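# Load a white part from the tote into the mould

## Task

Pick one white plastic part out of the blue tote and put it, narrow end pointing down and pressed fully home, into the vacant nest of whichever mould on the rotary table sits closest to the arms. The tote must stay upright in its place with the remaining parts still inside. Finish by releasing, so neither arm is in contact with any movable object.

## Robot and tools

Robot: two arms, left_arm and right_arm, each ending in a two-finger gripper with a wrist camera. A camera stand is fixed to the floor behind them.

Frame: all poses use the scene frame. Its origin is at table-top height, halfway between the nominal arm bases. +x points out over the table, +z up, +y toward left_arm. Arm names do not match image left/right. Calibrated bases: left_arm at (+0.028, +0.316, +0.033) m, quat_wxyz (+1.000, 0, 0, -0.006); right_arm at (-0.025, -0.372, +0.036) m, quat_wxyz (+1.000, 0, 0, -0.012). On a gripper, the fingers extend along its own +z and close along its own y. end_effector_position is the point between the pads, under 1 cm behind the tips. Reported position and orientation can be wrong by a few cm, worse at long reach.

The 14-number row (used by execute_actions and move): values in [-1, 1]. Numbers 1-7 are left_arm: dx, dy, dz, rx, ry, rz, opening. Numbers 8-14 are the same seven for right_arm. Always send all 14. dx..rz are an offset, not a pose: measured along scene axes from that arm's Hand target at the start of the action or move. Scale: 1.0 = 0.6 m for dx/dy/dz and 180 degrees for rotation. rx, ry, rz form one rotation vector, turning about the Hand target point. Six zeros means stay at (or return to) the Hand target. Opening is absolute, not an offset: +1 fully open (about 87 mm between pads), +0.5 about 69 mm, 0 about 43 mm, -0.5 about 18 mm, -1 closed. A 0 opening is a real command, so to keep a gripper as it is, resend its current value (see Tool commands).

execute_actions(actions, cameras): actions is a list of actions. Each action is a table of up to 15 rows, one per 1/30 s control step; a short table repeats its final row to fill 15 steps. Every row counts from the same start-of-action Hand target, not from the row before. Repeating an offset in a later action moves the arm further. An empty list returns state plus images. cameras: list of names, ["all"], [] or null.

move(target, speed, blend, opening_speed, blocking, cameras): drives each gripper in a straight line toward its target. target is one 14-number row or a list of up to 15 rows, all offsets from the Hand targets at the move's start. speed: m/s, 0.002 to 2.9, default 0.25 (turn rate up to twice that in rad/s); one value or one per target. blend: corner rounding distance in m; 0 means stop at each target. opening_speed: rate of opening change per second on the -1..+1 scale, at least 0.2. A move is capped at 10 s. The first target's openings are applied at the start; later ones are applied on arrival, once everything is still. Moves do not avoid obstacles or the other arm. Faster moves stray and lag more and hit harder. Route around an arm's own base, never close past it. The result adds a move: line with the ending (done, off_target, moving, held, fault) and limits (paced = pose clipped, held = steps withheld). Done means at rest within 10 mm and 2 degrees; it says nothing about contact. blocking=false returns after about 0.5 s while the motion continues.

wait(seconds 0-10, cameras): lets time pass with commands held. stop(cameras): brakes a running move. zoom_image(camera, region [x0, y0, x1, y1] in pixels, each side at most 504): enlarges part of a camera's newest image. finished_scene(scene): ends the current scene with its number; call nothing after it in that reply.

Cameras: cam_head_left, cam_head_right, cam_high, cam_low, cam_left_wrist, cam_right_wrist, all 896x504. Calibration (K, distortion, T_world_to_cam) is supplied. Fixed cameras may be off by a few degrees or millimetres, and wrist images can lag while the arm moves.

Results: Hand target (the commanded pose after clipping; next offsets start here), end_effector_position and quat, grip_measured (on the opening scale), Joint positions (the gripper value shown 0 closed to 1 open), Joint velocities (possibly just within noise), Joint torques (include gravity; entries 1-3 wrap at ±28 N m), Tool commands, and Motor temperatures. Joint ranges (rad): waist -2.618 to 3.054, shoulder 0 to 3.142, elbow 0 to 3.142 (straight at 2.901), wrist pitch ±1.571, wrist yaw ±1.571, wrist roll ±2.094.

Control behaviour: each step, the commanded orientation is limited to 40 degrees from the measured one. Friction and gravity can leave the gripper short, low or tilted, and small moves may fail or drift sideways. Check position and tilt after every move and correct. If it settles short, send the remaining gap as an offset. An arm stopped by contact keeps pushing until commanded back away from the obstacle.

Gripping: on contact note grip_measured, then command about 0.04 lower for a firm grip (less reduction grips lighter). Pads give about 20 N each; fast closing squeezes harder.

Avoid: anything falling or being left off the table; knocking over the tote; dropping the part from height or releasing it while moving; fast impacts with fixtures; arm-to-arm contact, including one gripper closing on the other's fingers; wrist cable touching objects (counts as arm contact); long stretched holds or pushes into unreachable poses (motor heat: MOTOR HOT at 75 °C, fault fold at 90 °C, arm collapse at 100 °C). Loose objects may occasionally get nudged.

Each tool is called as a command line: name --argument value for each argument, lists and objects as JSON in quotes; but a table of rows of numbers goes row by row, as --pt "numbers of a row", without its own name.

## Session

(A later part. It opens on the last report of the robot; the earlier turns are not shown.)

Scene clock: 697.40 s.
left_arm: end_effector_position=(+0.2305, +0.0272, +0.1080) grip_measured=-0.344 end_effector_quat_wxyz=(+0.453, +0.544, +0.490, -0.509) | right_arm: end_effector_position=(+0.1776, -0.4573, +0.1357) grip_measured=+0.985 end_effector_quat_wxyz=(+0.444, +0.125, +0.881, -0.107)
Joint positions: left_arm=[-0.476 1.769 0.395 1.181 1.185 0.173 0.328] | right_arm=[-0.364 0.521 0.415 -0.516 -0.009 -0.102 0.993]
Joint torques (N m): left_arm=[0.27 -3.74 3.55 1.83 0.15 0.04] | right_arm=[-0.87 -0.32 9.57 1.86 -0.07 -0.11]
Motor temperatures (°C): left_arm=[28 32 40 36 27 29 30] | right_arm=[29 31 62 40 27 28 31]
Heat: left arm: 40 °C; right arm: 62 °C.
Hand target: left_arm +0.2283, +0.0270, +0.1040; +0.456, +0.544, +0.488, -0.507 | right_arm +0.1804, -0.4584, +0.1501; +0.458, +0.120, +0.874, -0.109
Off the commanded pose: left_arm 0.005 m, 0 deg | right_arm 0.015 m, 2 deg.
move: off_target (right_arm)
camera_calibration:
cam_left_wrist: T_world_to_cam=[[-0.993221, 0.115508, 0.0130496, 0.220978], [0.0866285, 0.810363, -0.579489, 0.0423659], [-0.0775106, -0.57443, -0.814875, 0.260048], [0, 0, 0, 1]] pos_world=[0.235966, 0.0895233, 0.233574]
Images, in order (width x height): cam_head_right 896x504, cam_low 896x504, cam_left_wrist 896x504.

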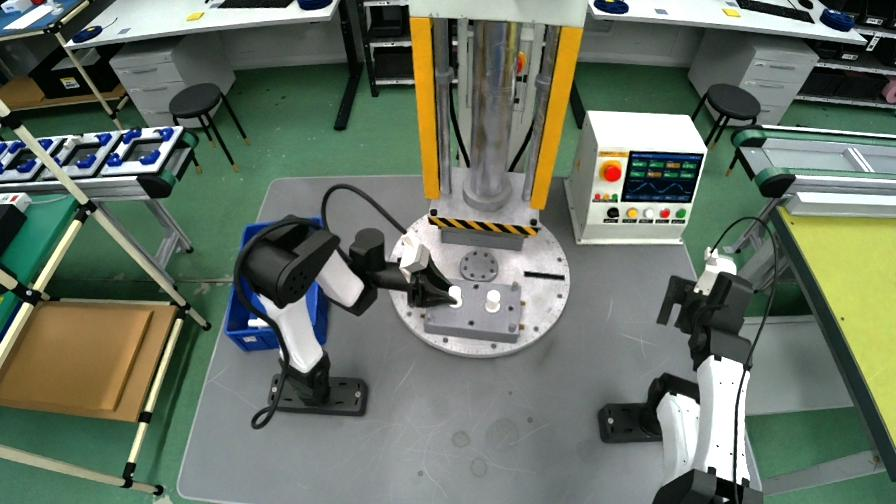

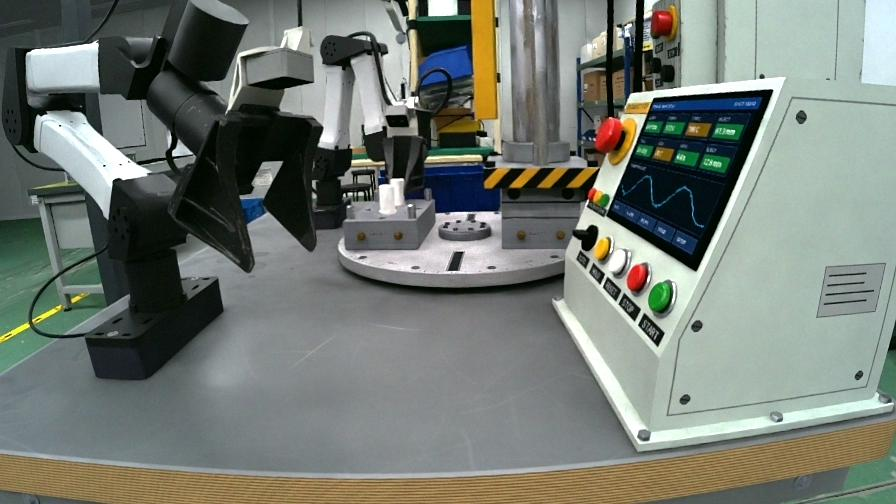

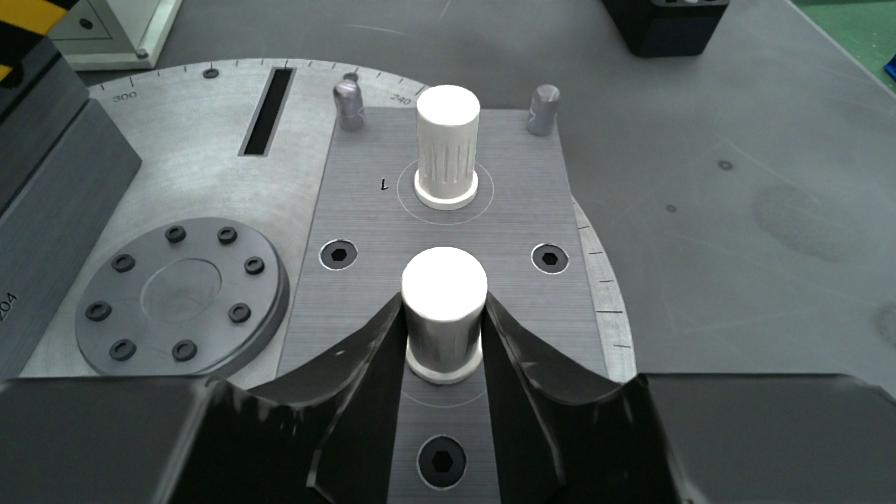

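move --target '[0,0,-0.0033,0,0,0,-0.5,0,0,0,0,0,0,1]' --speed 0.01

move --target '[0,0,-0.0033,0,0,0,-0.5,0,0,0,0,0,0,1]' --speed 0.01 --cameras '["cam_left_wrist","cam_low","cam_head_right","cam_head_left"]'

zoom_image --camera "cam_low" --region '[370, 160, 430, 220]'

zoom_image --camera "cam_left_wrist" --region '[405, 340, 485, 430]'

zoom_image --camera "cam_head_right" --region '[430, 260, 530, 360]'

Scene clock: 719.50 s.
left_arm: end_effector_position=(+0.2312, +0.0268, +0.1077) grip_measured=-0.344 end_effector_quat_wxyz=(+0.456, +0.545, +0.488, -0.508) | right_arm: end_effector_position=(+0.1776, -0.4573, +0.1357) grip_measured=+0.985 end_effector_quat_wxyz=(+0.444, +0.125, +0.881, -0.107)
Joint positions: left_arm=[-0.476 1.779 0.395 1.201 1.185 0.172 0.328] | right_arm=[-0.364 0.521 0.415 -0.516 -0.009 -0.102 0.993]
Joint torques (N m): left_arm=[0.27 -3.73 3.3 1.76 0.14 0.04] | right_arm=[-0.98 -0.31 9.55 1.87 -0.09 -0.08]
Motor temperatures (°C): left_arm=[28 32 40 38 27 29 30] | right_arm=[29 31 62 40 27 28 31]
Heat: left arm: 40 °C; right arm: 62 °C.
Hand target: left_arm +0.2283, +0.0270, +0.1020; +0.456, +0.545, +0.488, -0.507 | right_arm +0.1804, -0.4584, +0.1501; +0.458, +0.120, +0.874, -0.109
Off the commanded pose: left_arm 0.006 m, 0 deg | right_arm 0.015 m, 2 deg.
move: off_target (right_arm)

Scene clock: 720.33 s.
left_arm: end_effector_position=(+0.2310, +0.0264, +0.1075) grip_measured=-0.344 end_effector_quat_wxyz=(+0.457, +0.546, +0.484, -0.508) | right_arm: end_effector_position=(+0.1776, -0.4573, +0.1357) grip_measured=+0.985 end_effector_quat_wxyz=(+0.444, +0.125, +0.881, -0.107)
Joint positions: left_arm=[-0.476 1.788 0.395 1.219 1.19 0.169 0.328] | right_arm=[-0.364 0.521 0.415 -0.516 -0.009 -0.102 0.993]
Joint torques (N m): left_arm=[0.27 -3.58 3.11 1.7 0.09 0.05] | right_arm=[-0.88 -0.24 9.74 1.87 -0.06 -0.08]
Motor temperatures (°C): left_arm=[28 32 40 38 27 29 30] | right_arm=[29 31 62 40 27 28 31]
Heat: left arm: 40 °C; right arm: 62 °C.
Hand target: left_arm +0.2284, +0.0270, +0.1001; +0.456, +0.544, +0.488, -0.507 | right_arm +0.1804, -0.4584, +0.1501; +0.458, +0.120, +0.874, -0.109
Off the commanded pose: left_arm 0.008 m, 1 deg | right_arm 0.015 m, 2 deg.
move: off_target (right_arm)
camera_calibration:
cam_left_wrist: T_world_to_cam=[[-0.99276, 0.120112, 0.000150543, 0.222859], [0.0972699, 0.804697, -0.585663, 0.0409957], [-0.0704665, -0.581409, -0.810554, 0.257388], [0, 0, 0, 1]] pos_world=[0.235395, 0.0898905, 0.232603]
Images, in order (width x height): cam_head_left 896x504, cam_head_right 896x504, cam_low 896x504, cam_left_wrist 896x504.

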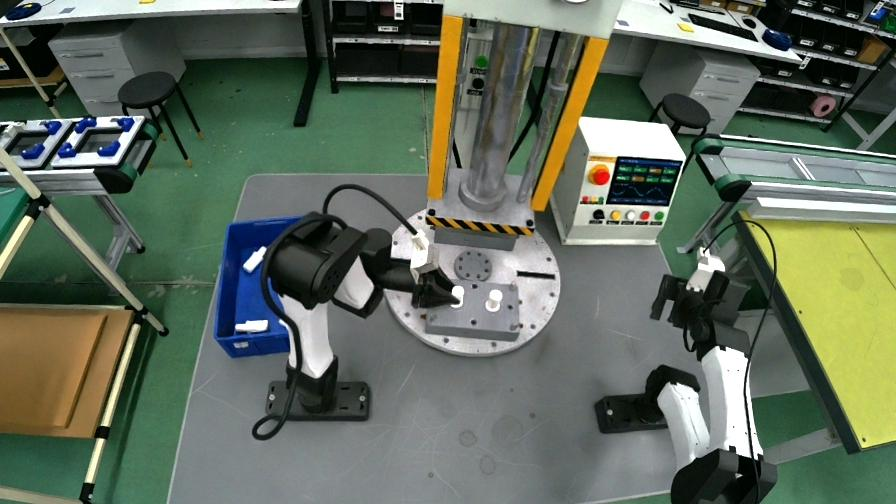

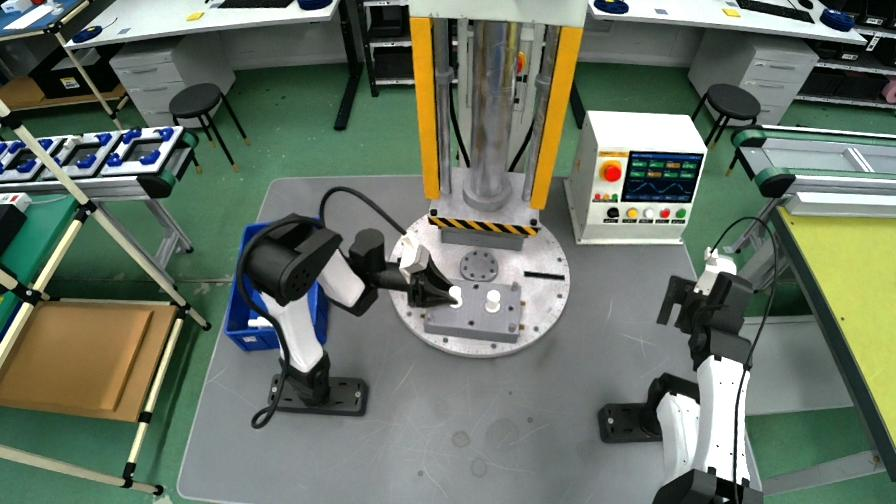

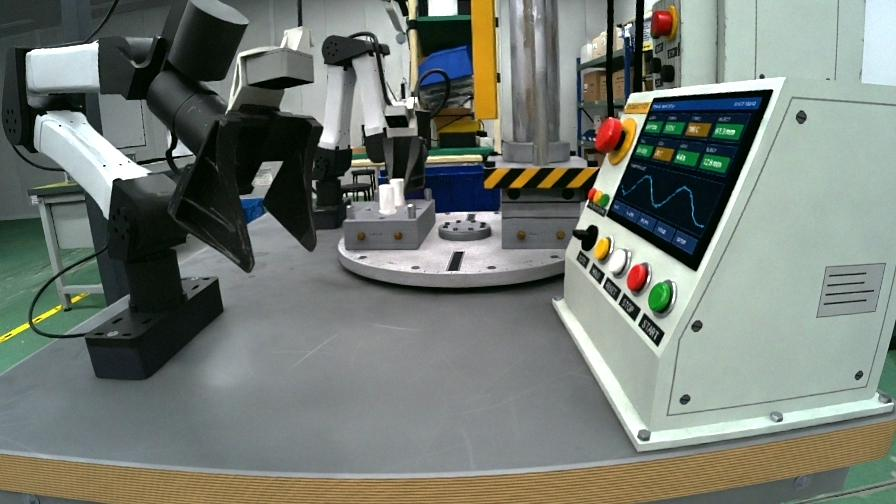

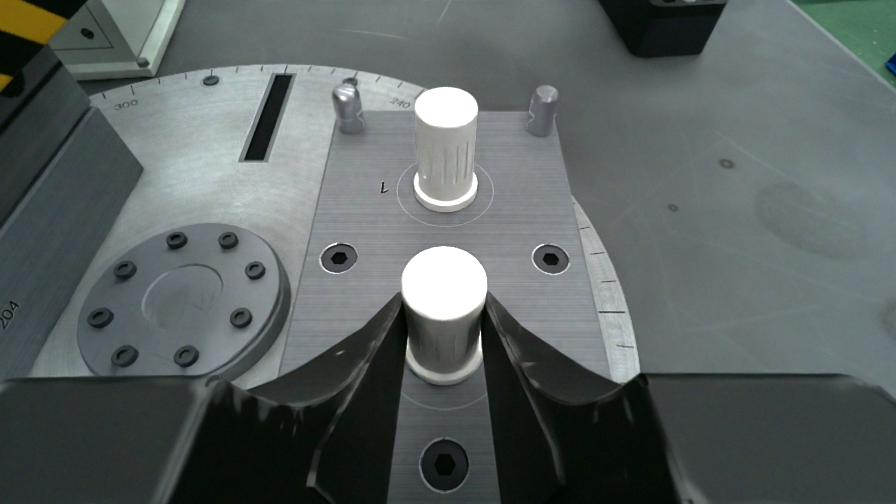

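Scaled by 8.400 from the camera's 896x504 image, which has a finer 1280x720 frame.

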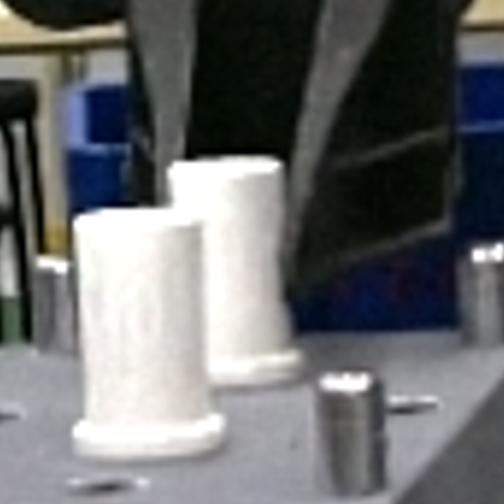

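Scaled by 5.600 from the camera's 896x504 image, which has a finer 1280x720 frame.

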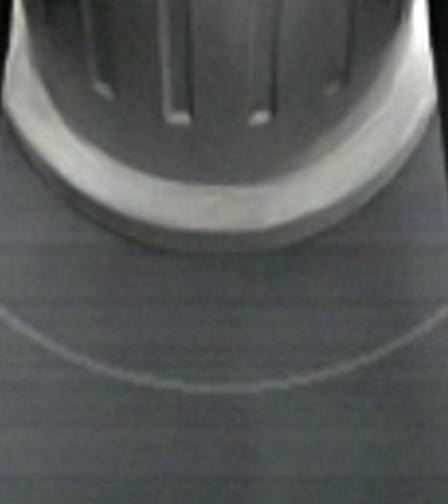

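Scaled by 5.040 from the camera's 896x504 image, which has a finer 1280x720 frame.

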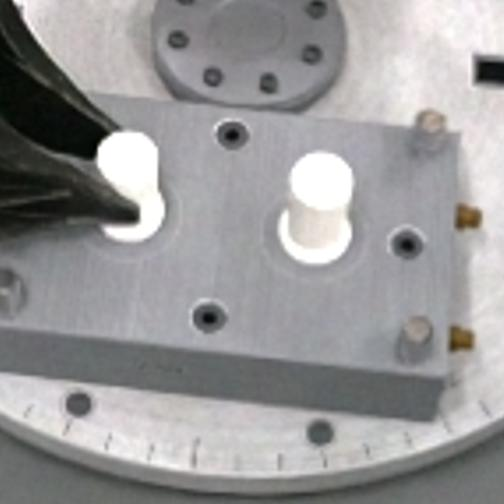

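zoom_image --camera "cam_head_right" --region '[440, 285, 480, 315]'

zoom_image --camera "cam_head_right" --region '[475, 288, 515, 318]'

zoom_image --camera "cam_head_left" --region '[440, 285, 480, 315]'

zoom_image --camera "cam_head_left" --region '[475, 288, 515, 318]'

Scaled by 12.600 from the camera's 896x504 image, which has a finer 1280x720 frame.

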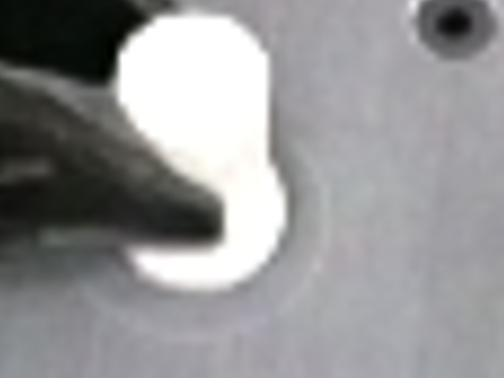

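Scaled by 12.600 from the camera's 896x504 image, which has a finer 1280x720 frame.

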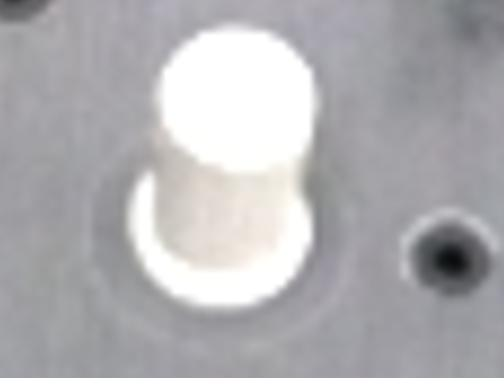

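Scaled by 12.600 from the camera's 896x504 image, which has a finer 1280x720 frame.

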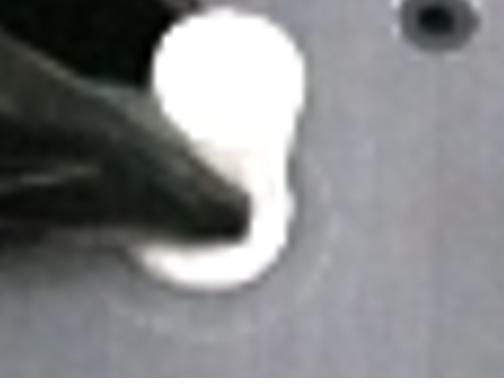

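Scaled by 12.600 from the camera's 896x504 image, which has a finer 1280x720 frame.

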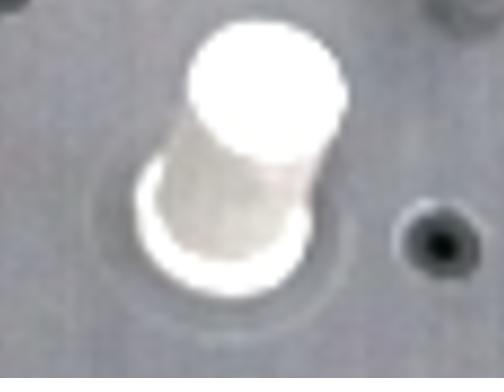

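zoom_image --camera "cam_left_wrist" --region '[390, 80, 500, 240]'

zoom_image --camera "cam_left_wrist" --region '[390, 340, 500, 500]'

Scaled by 3.150 from the camera's 896x504 image, which has a finer 1280x720 frame.

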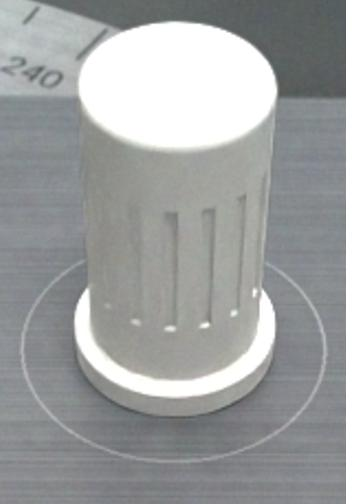

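Scaled by 3.150 from the camera's 896x504 image, which has a finer 1280x720 frame.

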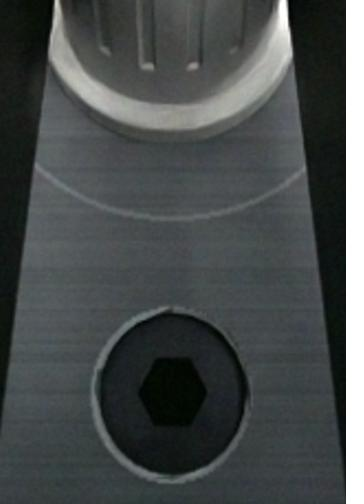

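zoom_image --camera "cam_low" --region '[375, 188, 411, 218]'

zoom_image --camera "cam_low" --region '[340, 170, 440, 260]'

Scaled by 14.000 from the camera's 896x504 image, which has a finer 1280x720 frame.

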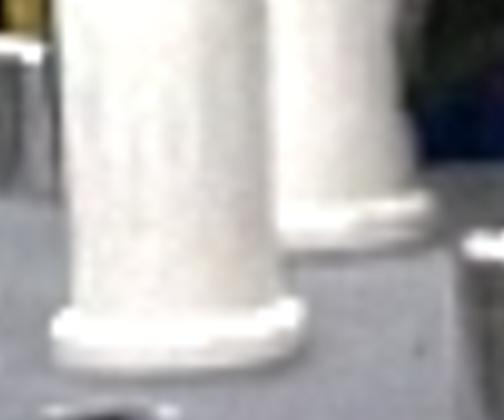

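Scaled by 5.040 from the camera's 896x504 image, which has a finer 1280x720 frame.

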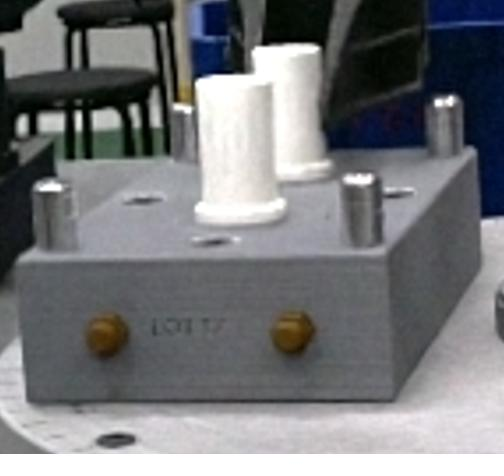

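move --target '[0.002,-0.0027,0,0,0,0,-0.5,0,0,0,0,0,0,1]' --speed 0.01 --cameras '["cam_low","cam_head_right","cam_left_wrist"]'

zoom_image --camera "cam_low" --region '[375, 188, 411, 218]'

zoom_image --camera "cam_head_right" --region '[440, 285, 480, 315]'

zoom_image --camera "cam_left_wrist" --region '[390, 340, 500, 500]'

Scene clock: 823.57 s.
left_arm: end_effector_position=(+0.2309, +0.0263, +0.1074) grip_measured=-0.344 end_effector_quat_wxyz=(+0.457, +0.546, +0.484, -0.509) | right_arm: end_effector_position=(+0.1776, -0.4573, +0.1357) grip_measured=+0.985 end_effector_quat_wxyz=(+0.444, +0.125, +0.881, -0.107)
Joint positions: left_arm=[-0.476 1.792 0.395 1.226 1.191 0.166 0.328] | right_arm=[-0.364 0.521 0.415 -0.516 -0.009 -0.102 0.993]
Joint torques (N m): left_arm=[0.02 -3.47 3.77 1.63 0.04 0.08] | right_arm=[-0.87 -0.31 9.65 1.86 -0.05 -0.1]
Motor temperatures (°C): left_arm=[28 32 38 38 27 29 30] | right_arm=[29 31 63 40 27 28 31]
Heat: left arm: 38 °C; right arm: 63 °C.
Hand target: left_arm +0.2296, +0.0253, +0.1000; +0.456, +0.544, +0.488, -0.507 | right_arm +0.1804, -0.4584, +0.1501; +0.458, +0.120, +0.874, -0.109
Off the commanded pose: left_arm 0.007 m, 1 deg | right_arm 0.015 m, 2 deg.
move: off_target (right_arm)
camera_calibration:
cam_left_wrist: T_world_to_cam=[[-0.992603, 0.121402, 0.000416, 0.222625], [0.0980634, 0.803792, -0.586773, 0.0408997], [-0.07157, -0.582392, -0.809751, 0.257366], [0, 0, 0, 1]] pos_world=[0.235388, 0.0899861, 0.232309]
Images, in order (width x height): cam_head_right 896x504, cam_low 896x504, cam_left_wrist 896x504.

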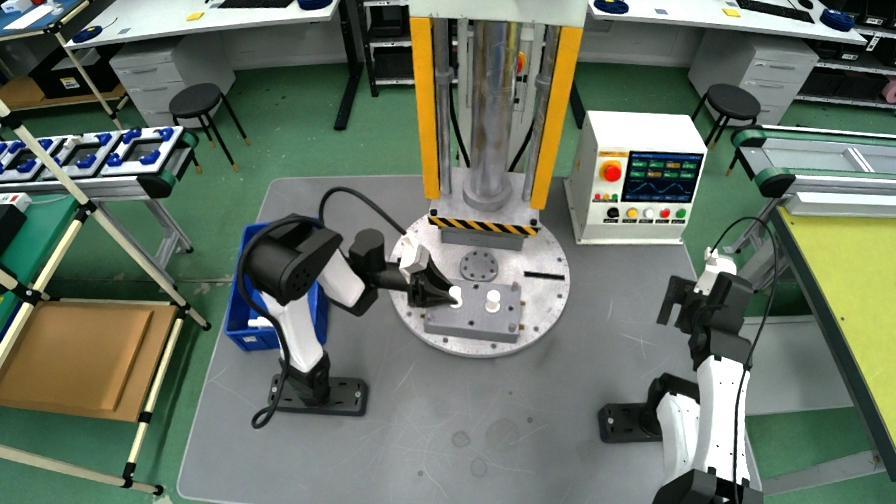

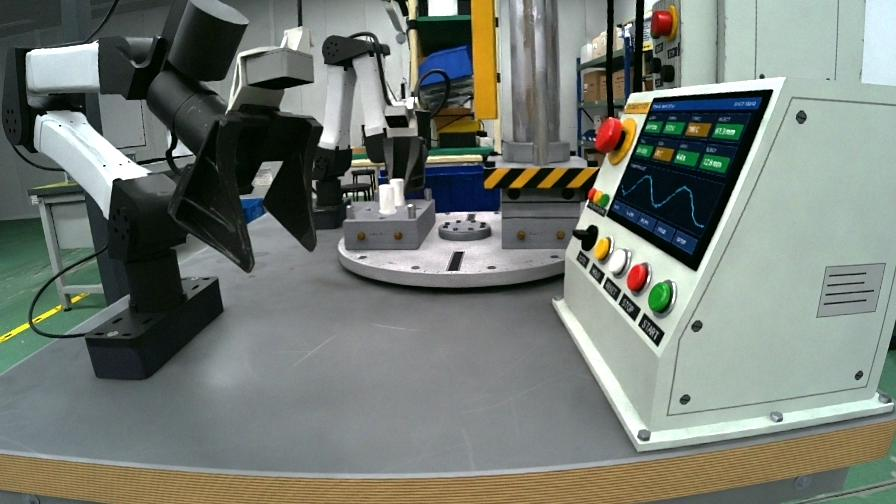

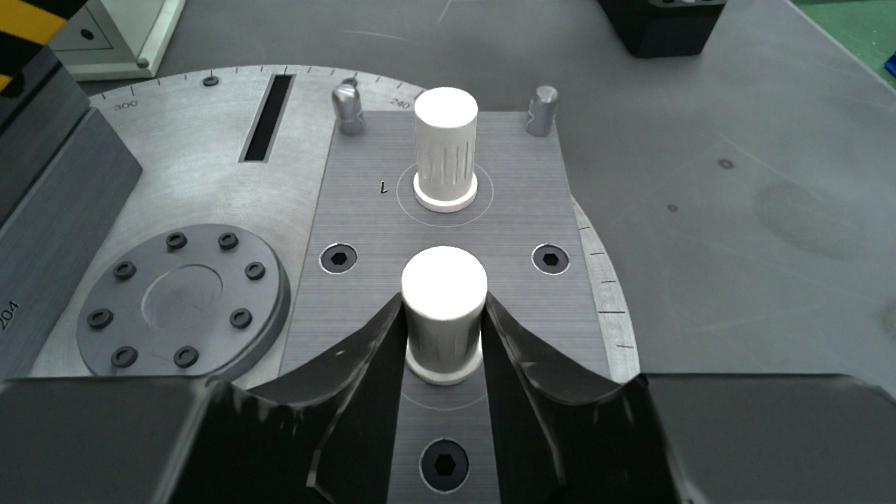

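Scaled by 14.000 from the camera's 896x504 image, which has a finer 1280x720 frame.

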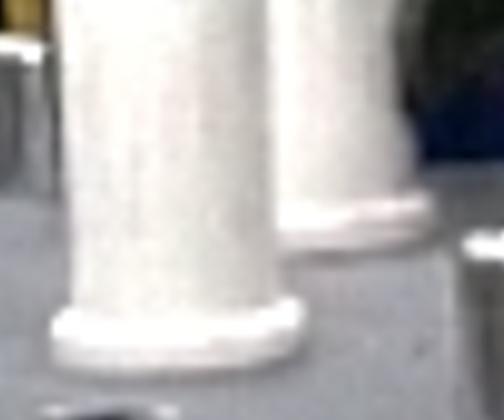

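Scaled by 12.600 from the camera's 896x504 image, which has a finer 1280x720 frame.

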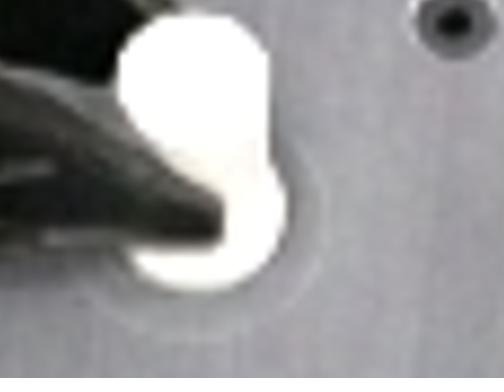

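Scaled by 3.150 from the camera's 896x504 image, which has a finer 1280x720 frame.

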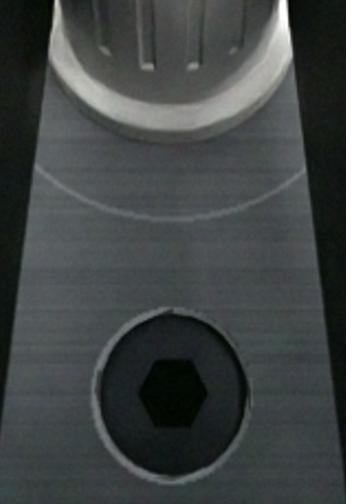

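zoom_image --camera "cam_left_wrist" --region '[420, 374, 470, 414]'

zoom_image --camera "cam_left_wrist" --region '[420, 194, 470, 234]'

zoom_image --camera "cam_left_wrist" --region '[390, 160, 500, 230]'

Scaled by 10.080 from the camera's 896x504 image, which has a finer 1280x720 frame.

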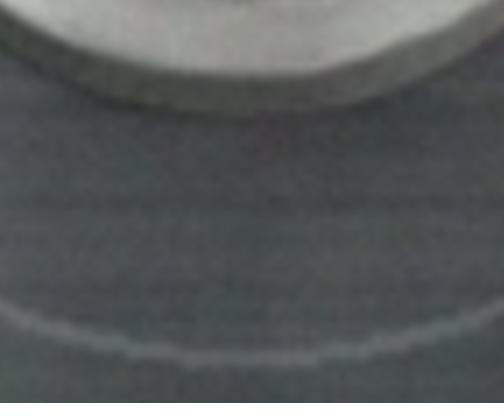

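Scaled by 10.080 from the camera's 896x504 image, which has a finer 1280x720 frame.

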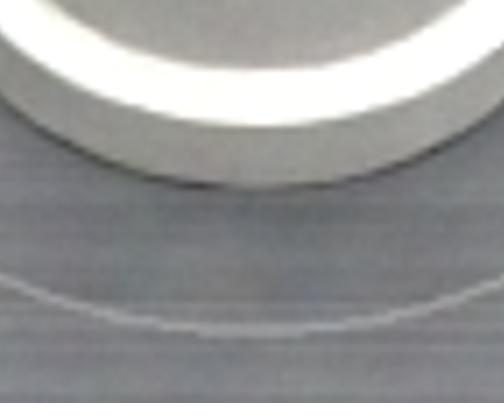

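Scaled by 4.582 from the camera's 896x504 image, which has a finer 1280x720 frame.

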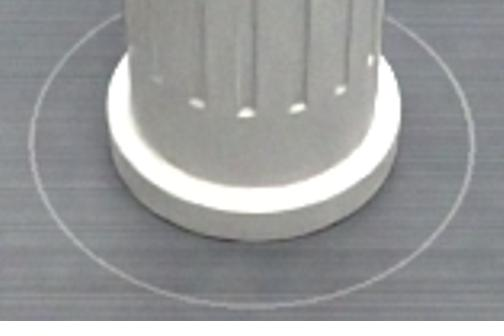

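move --target '[0,0,0,0.0066,-0.0007,0,-0.5,0,0,0,0,0,0,1]' --speed 0.01

Scene clock: 888.17 s.
left_arm: end_effector_position=(+0.2297, +0.0258, +0.1068) grip_measured=-0.344 end_effector_quat_wxyz=(+0.457, +0.549, +0.481, -0.508) | right_arm: end_effector_position=(+0.1776, -0.4573, +0.1357) grip_measured=+0.985 end_effector_quat_wxyz=(+0.444, +0.125, +0.881, -0.107)
Joint positions: left_arm=[-0.48 1.79 0.395 1.216 1.193 0.179 0.328] | right_arm=[-0.364 0.521 0.415 -0.516 -0.009 -0.102 0.993]
Joint torques (N m): left_arm=[0.03 -5.61 4.45 0.94 -0.05 0.32] | right_arm=[-0.9 -0.32 9.62 1.83 -0.05 -0.07]
Motor temperatures (°C): left_arm=[28 32 38 39 27 29 30] | right_arm=[29 31 63 40 27 28 31]
Heat: left arm: 39 °C; right arm: 63 °C.
Hand target: left_arm +0.2295, +0.0253, +0.1001; +0.451, +0.550, +0.493, -0.502 | right_arm +0.1804, -0.4584, +0.1501; +0.458, +0.120, +0.874, -0.109
Off the commanded pose: left_arm 0.007 m, 2 deg | right_arm 0.015 m, 2 deg.
move: off_target (right_arm)

wait --seconds 0.5 --cameras '["cam_low","cam_left_wrist","cam_head_right","cam_head_left"]'

zoom_image --camera "cam_low" --region '[375, 175, 411, 218]'

zoom_image --camera "cam_left_wrist" --region '[420, 374, 470, 414]'

zoom_image --camera "cam_left_wrist" --region '[420, 194, 470, 234]'

zoom_image --camera "cam_head_right" --region '[440, 285, 480, 315]'

Scene clock: 899.43 s.
left_arm: end_effector_position=(+0.2297, +0.0259, +0.1068) grip_measured=-0.344 end_effector_quat_wxyz=(+0.457, +0.549, +0.481, -0.508) | right_arm: end_effector_position=(+0.1776, -0.4573, +0.1357) grip_measured=+0.985 end_effector_quat_wxyz=(+0.444, +0.125, +0.881, -0.107)
Joint positions: left_arm=[-0.48 1.79 0.395 1.216 1.193 0.179 0.328] | right_arm=[-0.364 0.521 0.415 -0.516 -0.009 -0.102 0.993]
Joint torques (N m): left_arm=[0.05 -5.59 4.44 0.92 -0.05 0.32] | right_arm=[-0.88 -0.34 9.7 1.84 -0.06 -0.1]
Motor temperatures (°C): left_arm=[28 32 38 37 27 29 30] | right_arm=[29 31 63 40 27 28 31]
Heat: left arm: 38 °C; right arm: 63 °C.
Hand target: left_arm +0.2295, +0.0253, +0.1000; +0.451, +0.550, +0.493, -0.502 | right_arm +0.1804, -0.4584, +0.1501; +0.458, +0.120, +0.874, -0.109
Tool commands: left_gripper/opening=-0.5 right_gripper/opening=+1.0
Off the commanded pose: left_arm 0.007 m, 2 deg | right_arm 0.015 m, 2 deg.
wait: 0.50 s; at rest from the start
camera_calibration:
cam_left_wrist: T_world_to_cam=[[-0.991862, 0.127207, -0.00529258, 0.221765], [0.106271, 0.804299, -0.584644, 0.0389906], [-0.0701138, -0.580449, -0.811272, 0.256298], [0, 0, 0, 1]] pos_world=[0.233787, 0.0891978, 0.231897]
Images, in order (width x height): cam_head_left 896x504, cam_head_right 896x504, cam_low 896x504, cam_left_wrist 896x504.

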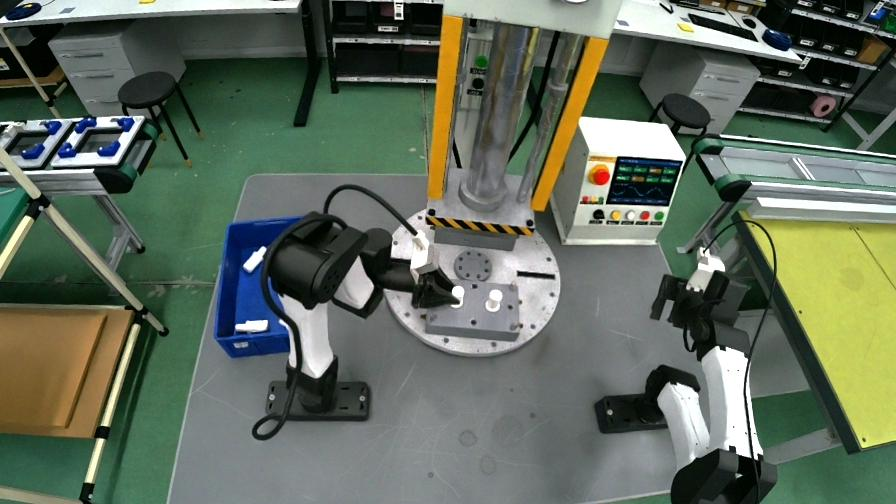

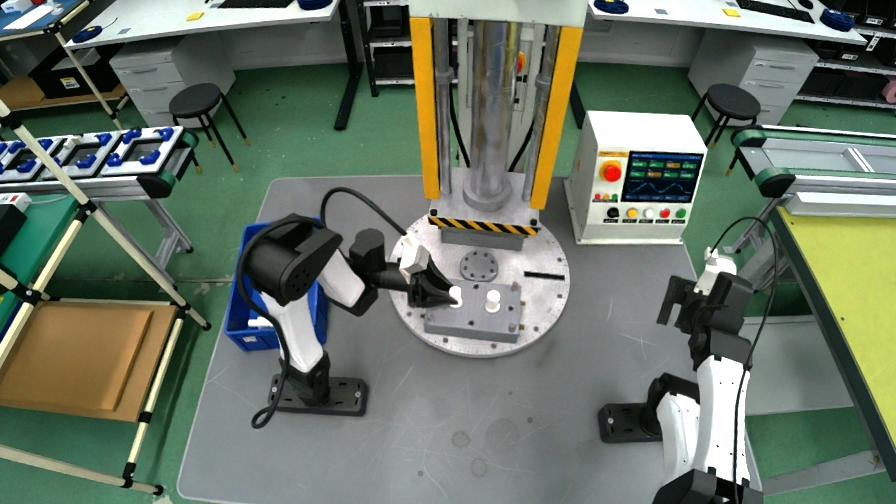

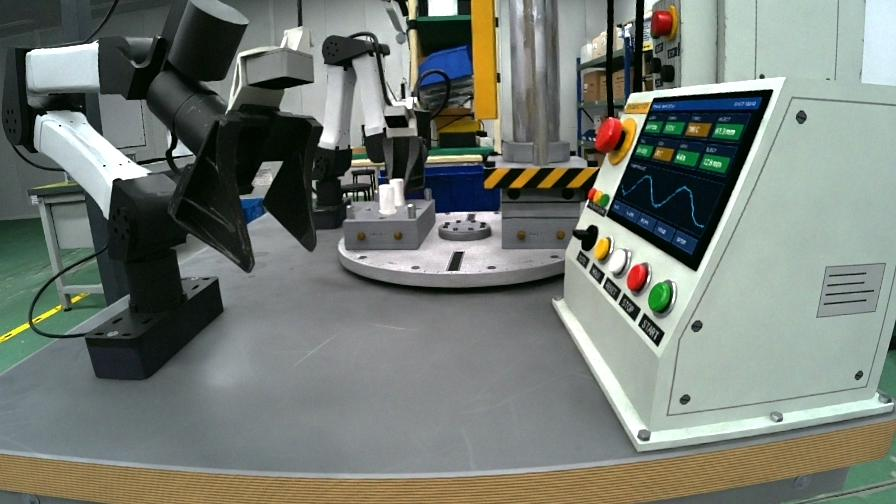

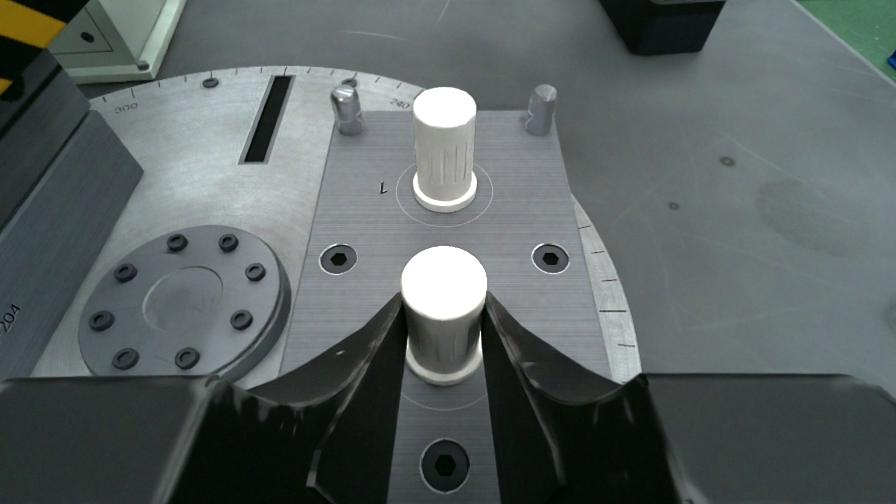

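Scaled by 11.721 from the camera's 896x504 image, which has a finer 1280x720 frame.

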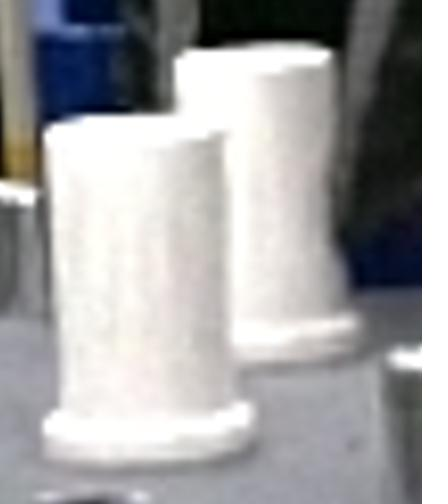

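Scaled by 10.080 from the camera's 896x504 image, which has a finer 1280x720 frame.

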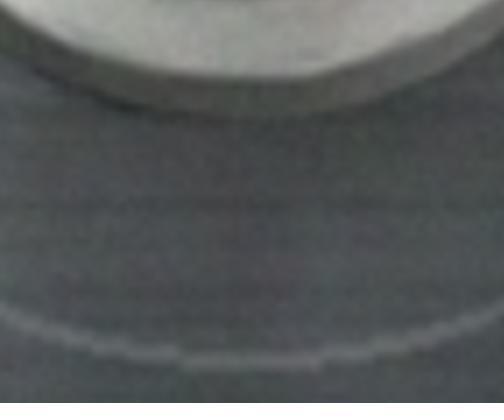

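Scaled by 10.080 from the camera's 896x504 image, which has a finer 1280x720 frame.

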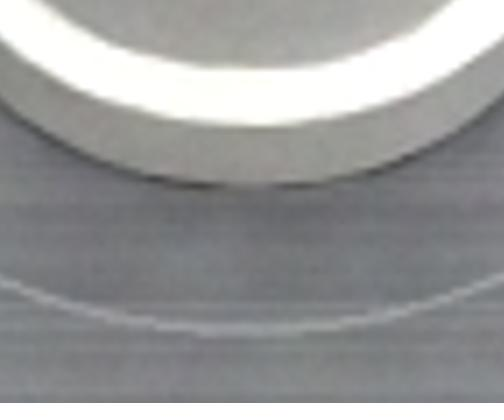

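Scaled by 12.600 from the camera's 896x504 image, which has a finer 1280x720 frame.

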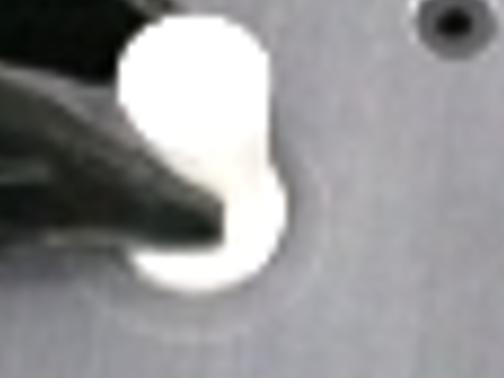

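move --target '[0,0,0,-0.0132,0.0014,0,-0.5,0,0,0,0,0,0,1]' --speed 0.01

Scene clock: 914.73 s.
left_arm: end_effector_position=(+0.2289, +0.0248, +0.1071) grip_measured=-0.344 end_effector_quat_wxyz=(+0.460, +0.544, +0.476, -0.516) | right_arm: end_effector_position=(+0.1776, -0.4573, +0.1357) grip_measured=+0.985 end_effector_quat_wxyz=(+0.444, +0.125, +0.881, -0.107)
Joint positions: left_arm=[-0.48 1.833 0.389 1.322 1.2 0.124 0.328] | right_arm=[-0.364 0.521 0.415 -0.516 -0.009 -0.102 0.993]
Joint torques (N m): left_arm=[0.62 -3.41 3.33 1.69 -0.01 0.03] | right_arm=[-0.81 -0.43 9.61 1.86 -0.07 -0.11]
Motor temperatures (°C): left_arm=[28 32 38 36 27 29 30] | right_arm=[29 31 63 40 27 28 31]
Heat: left arm: 38 °C; right arm: 63 °C.
Hand target: left_arm +0.2295, +0.0254, +0.1000; +0.461, +0.539, +0.484, -0.513 | right_arm +0.1804, -0.4584, +0.1501; +0.458, +0.120, +0.874, -0.109
Off the commanded pose: left_arm 0.007 m, 1 deg | right_arm 0.015 m, 2 deg.
move: off_target (right_arm)

wait --seconds 0.3 --cameras '["cam_low","cam_left_wrist","cam_head_right"]'

zoom_image --camera "cam_low" --region '[375, 175, 411, 218]'

zoom_image --camera "cam_left_wrist" --region '[420, 374, 470, 414]'

zoom_image --camera "cam_head_right" --region '[440, 285, 480, 315]'

Scene clock: 922.50 s.
left_arm: end_effector_position=(+0.2289, +0.0248, +0.1072) grip_measured=-0.344 end_effector_quat_wxyz=(+0.460, +0.544, +0.476, -0.516) | right_arm: end_effector_position=(+0.1776, -0.4573, +0.1357) grip_measured=+0.985 end_effector_quat_wxyz=(+0.444, +0.125, +0.881, -0.107)
Joint positions: left_arm=[-0.48 1.833 0.389 1.322 1.2 0.124 0.328] | right_arm=[-0.364 0.521 0.415 -0.516 -0.009 -0.102 0.993]
Joint torques (N m): left_arm=[0.62 -3.38 3.33 1.68 -0.01 0.02] | right_arm=[-0.94 -0.31 9.52 1.84 -0.07 -0.07]
Motor temperatures (°C): left_arm=[28 32 38 37 27 29 30] | right_arm=[29 31 63 40 27 28 31]
Heat: left arm: 38 °C; right arm: 63 °C.
Hand target: left_arm +0.2295, +0.0254, +0.1000; +0.461, +0.539, +0.483, -0.513 | right_arm +0.1804, -0.4584, +0.1501; +0.458, +0.120, +0.874, -0.109
Tool commands: left_gripper/opening=-0.5 right_gripper/opening=+1.0
Off the commanded pose: left_arm 0.007 m, 1 deg | right_arm 0.015 m, 2 deg.
wait: 0.30 s; at rest from the start
camera_calibration:
cam_left_wrist: T_world_to_cam=[[-0.991351, 0.131201, -0.00314031, 0.22065], [0.10663, 0.791279, -0.602086, 0.042298], [-0.0765096, -0.597213, -0.798425, 0.256418], [0, 0, 0, 1]] pos_world=[0.23385, 0.090717, 0.23089]
Images, in order (width x height): cam_head_right 896x504, cam_low 896x504, cam_left_wrist 896x504.

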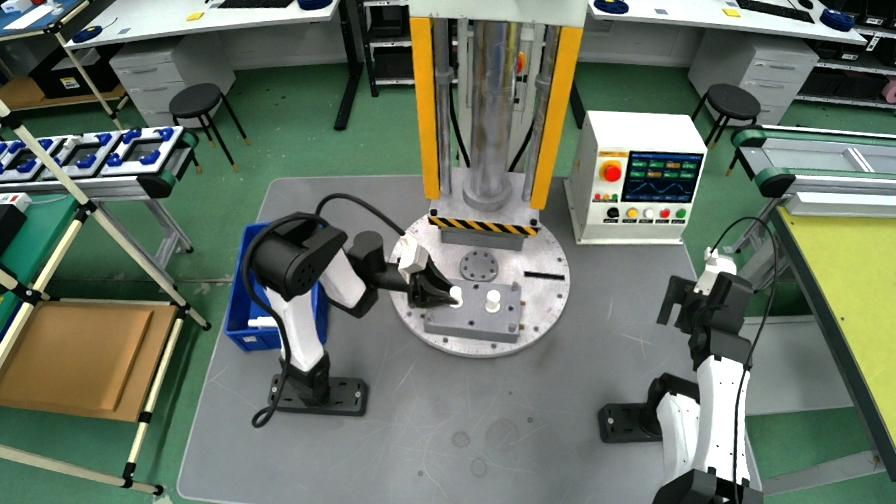

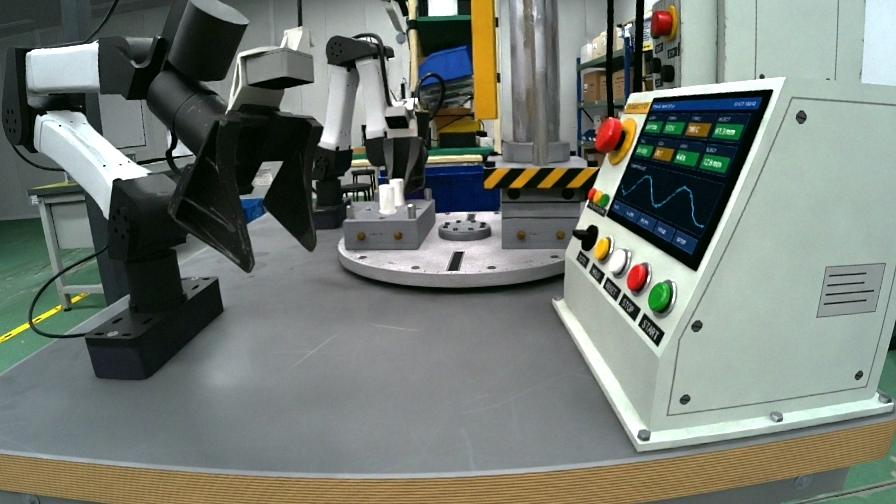

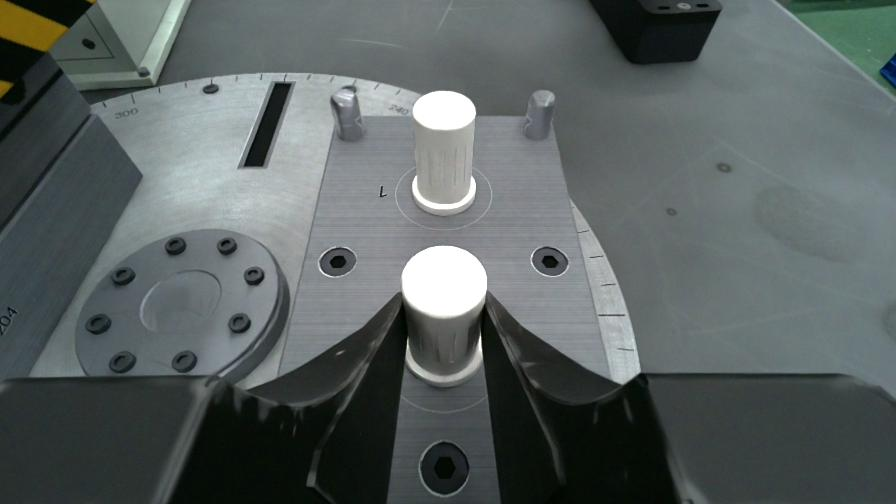

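Scaled by 11.721 from the camera's 896x504 image, which has a finer 1280x720 frame.

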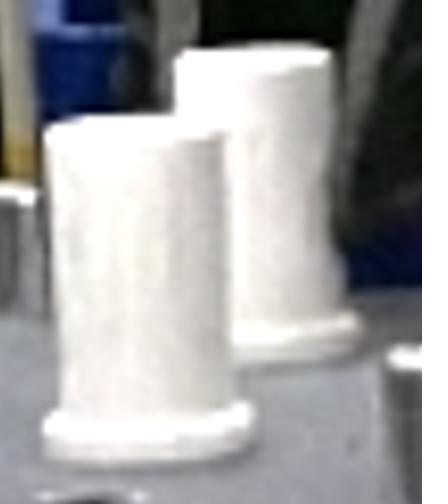

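Scaled by 10.080 from the camera's 896x504 image, which has a finer 1280x720 frame.

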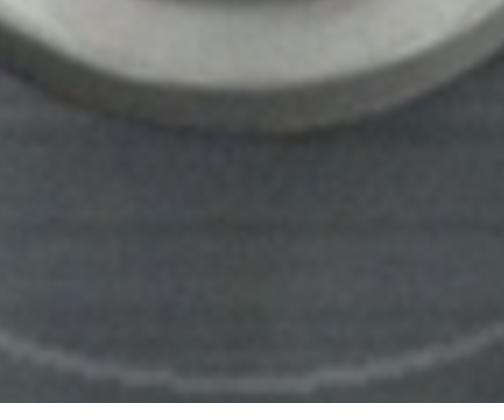

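Scaled by 12.600 from the camera's 896x504 image, which has a finer 1280x720 frame.

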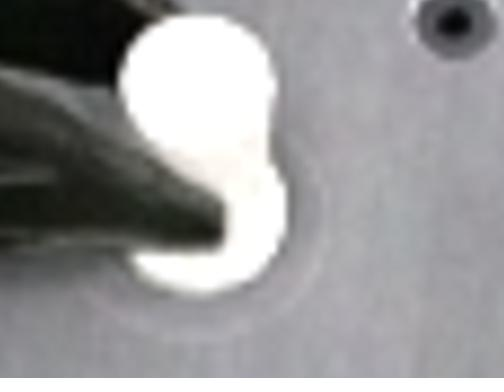

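move --target '[0,0,0.0055,0.0055,-0.0006,0,-0.5,0,0,0,0,0,0,1]' --speed 0.01

Scene clock: 964.30 s.
left_arm: end_effector_position=(+0.2287, +0.0252, +0.1068) grip_measured=-0.344 end_effector_quat_wxyz=(+0.459, +0.545, +0.477, -0.514) | right_arm: end_effector_position=(+0.1776, -0.4573, +0.1357) grip_measured=+0.985 end_effector_quat_wxyz=(+0.444, +0.125, +0.881, -0.107)
Joint positions: left_arm=[-0.48 1.822 0.389 1.296 1.199 0.138 0.328] | right_arm=[-0.364 0.521 0.415 -0.516 -0.009 -0.102 0.993]
Joint torques (N m): left_arm=[0.39 -6.11 4.03 1.05 -0.05 0.17] | right_arm=[-0.88 -0.38 9.7 1.86 -0.04 -0.07]
Motor temperatures (°C): left_arm=[28 32 38 37 27 29 31] | right_arm=[29 31 64 40 27 28 31]
Heat: left arm: 38 °C; right arm: 64 °C.
Hand target: left_arm +0.2295, +0.0254, +0.1032; +0.457, +0.544, +0.488, -0.508 | right_arm +0.1804, -0.4584, +0.1501; +0.458, +0.120, +0.874, -0.109
Off the commanded pose: left_arm 0.004 m, 1 deg | right_arm 0.015 m, 2 deg.
move: off_target (right_arm)


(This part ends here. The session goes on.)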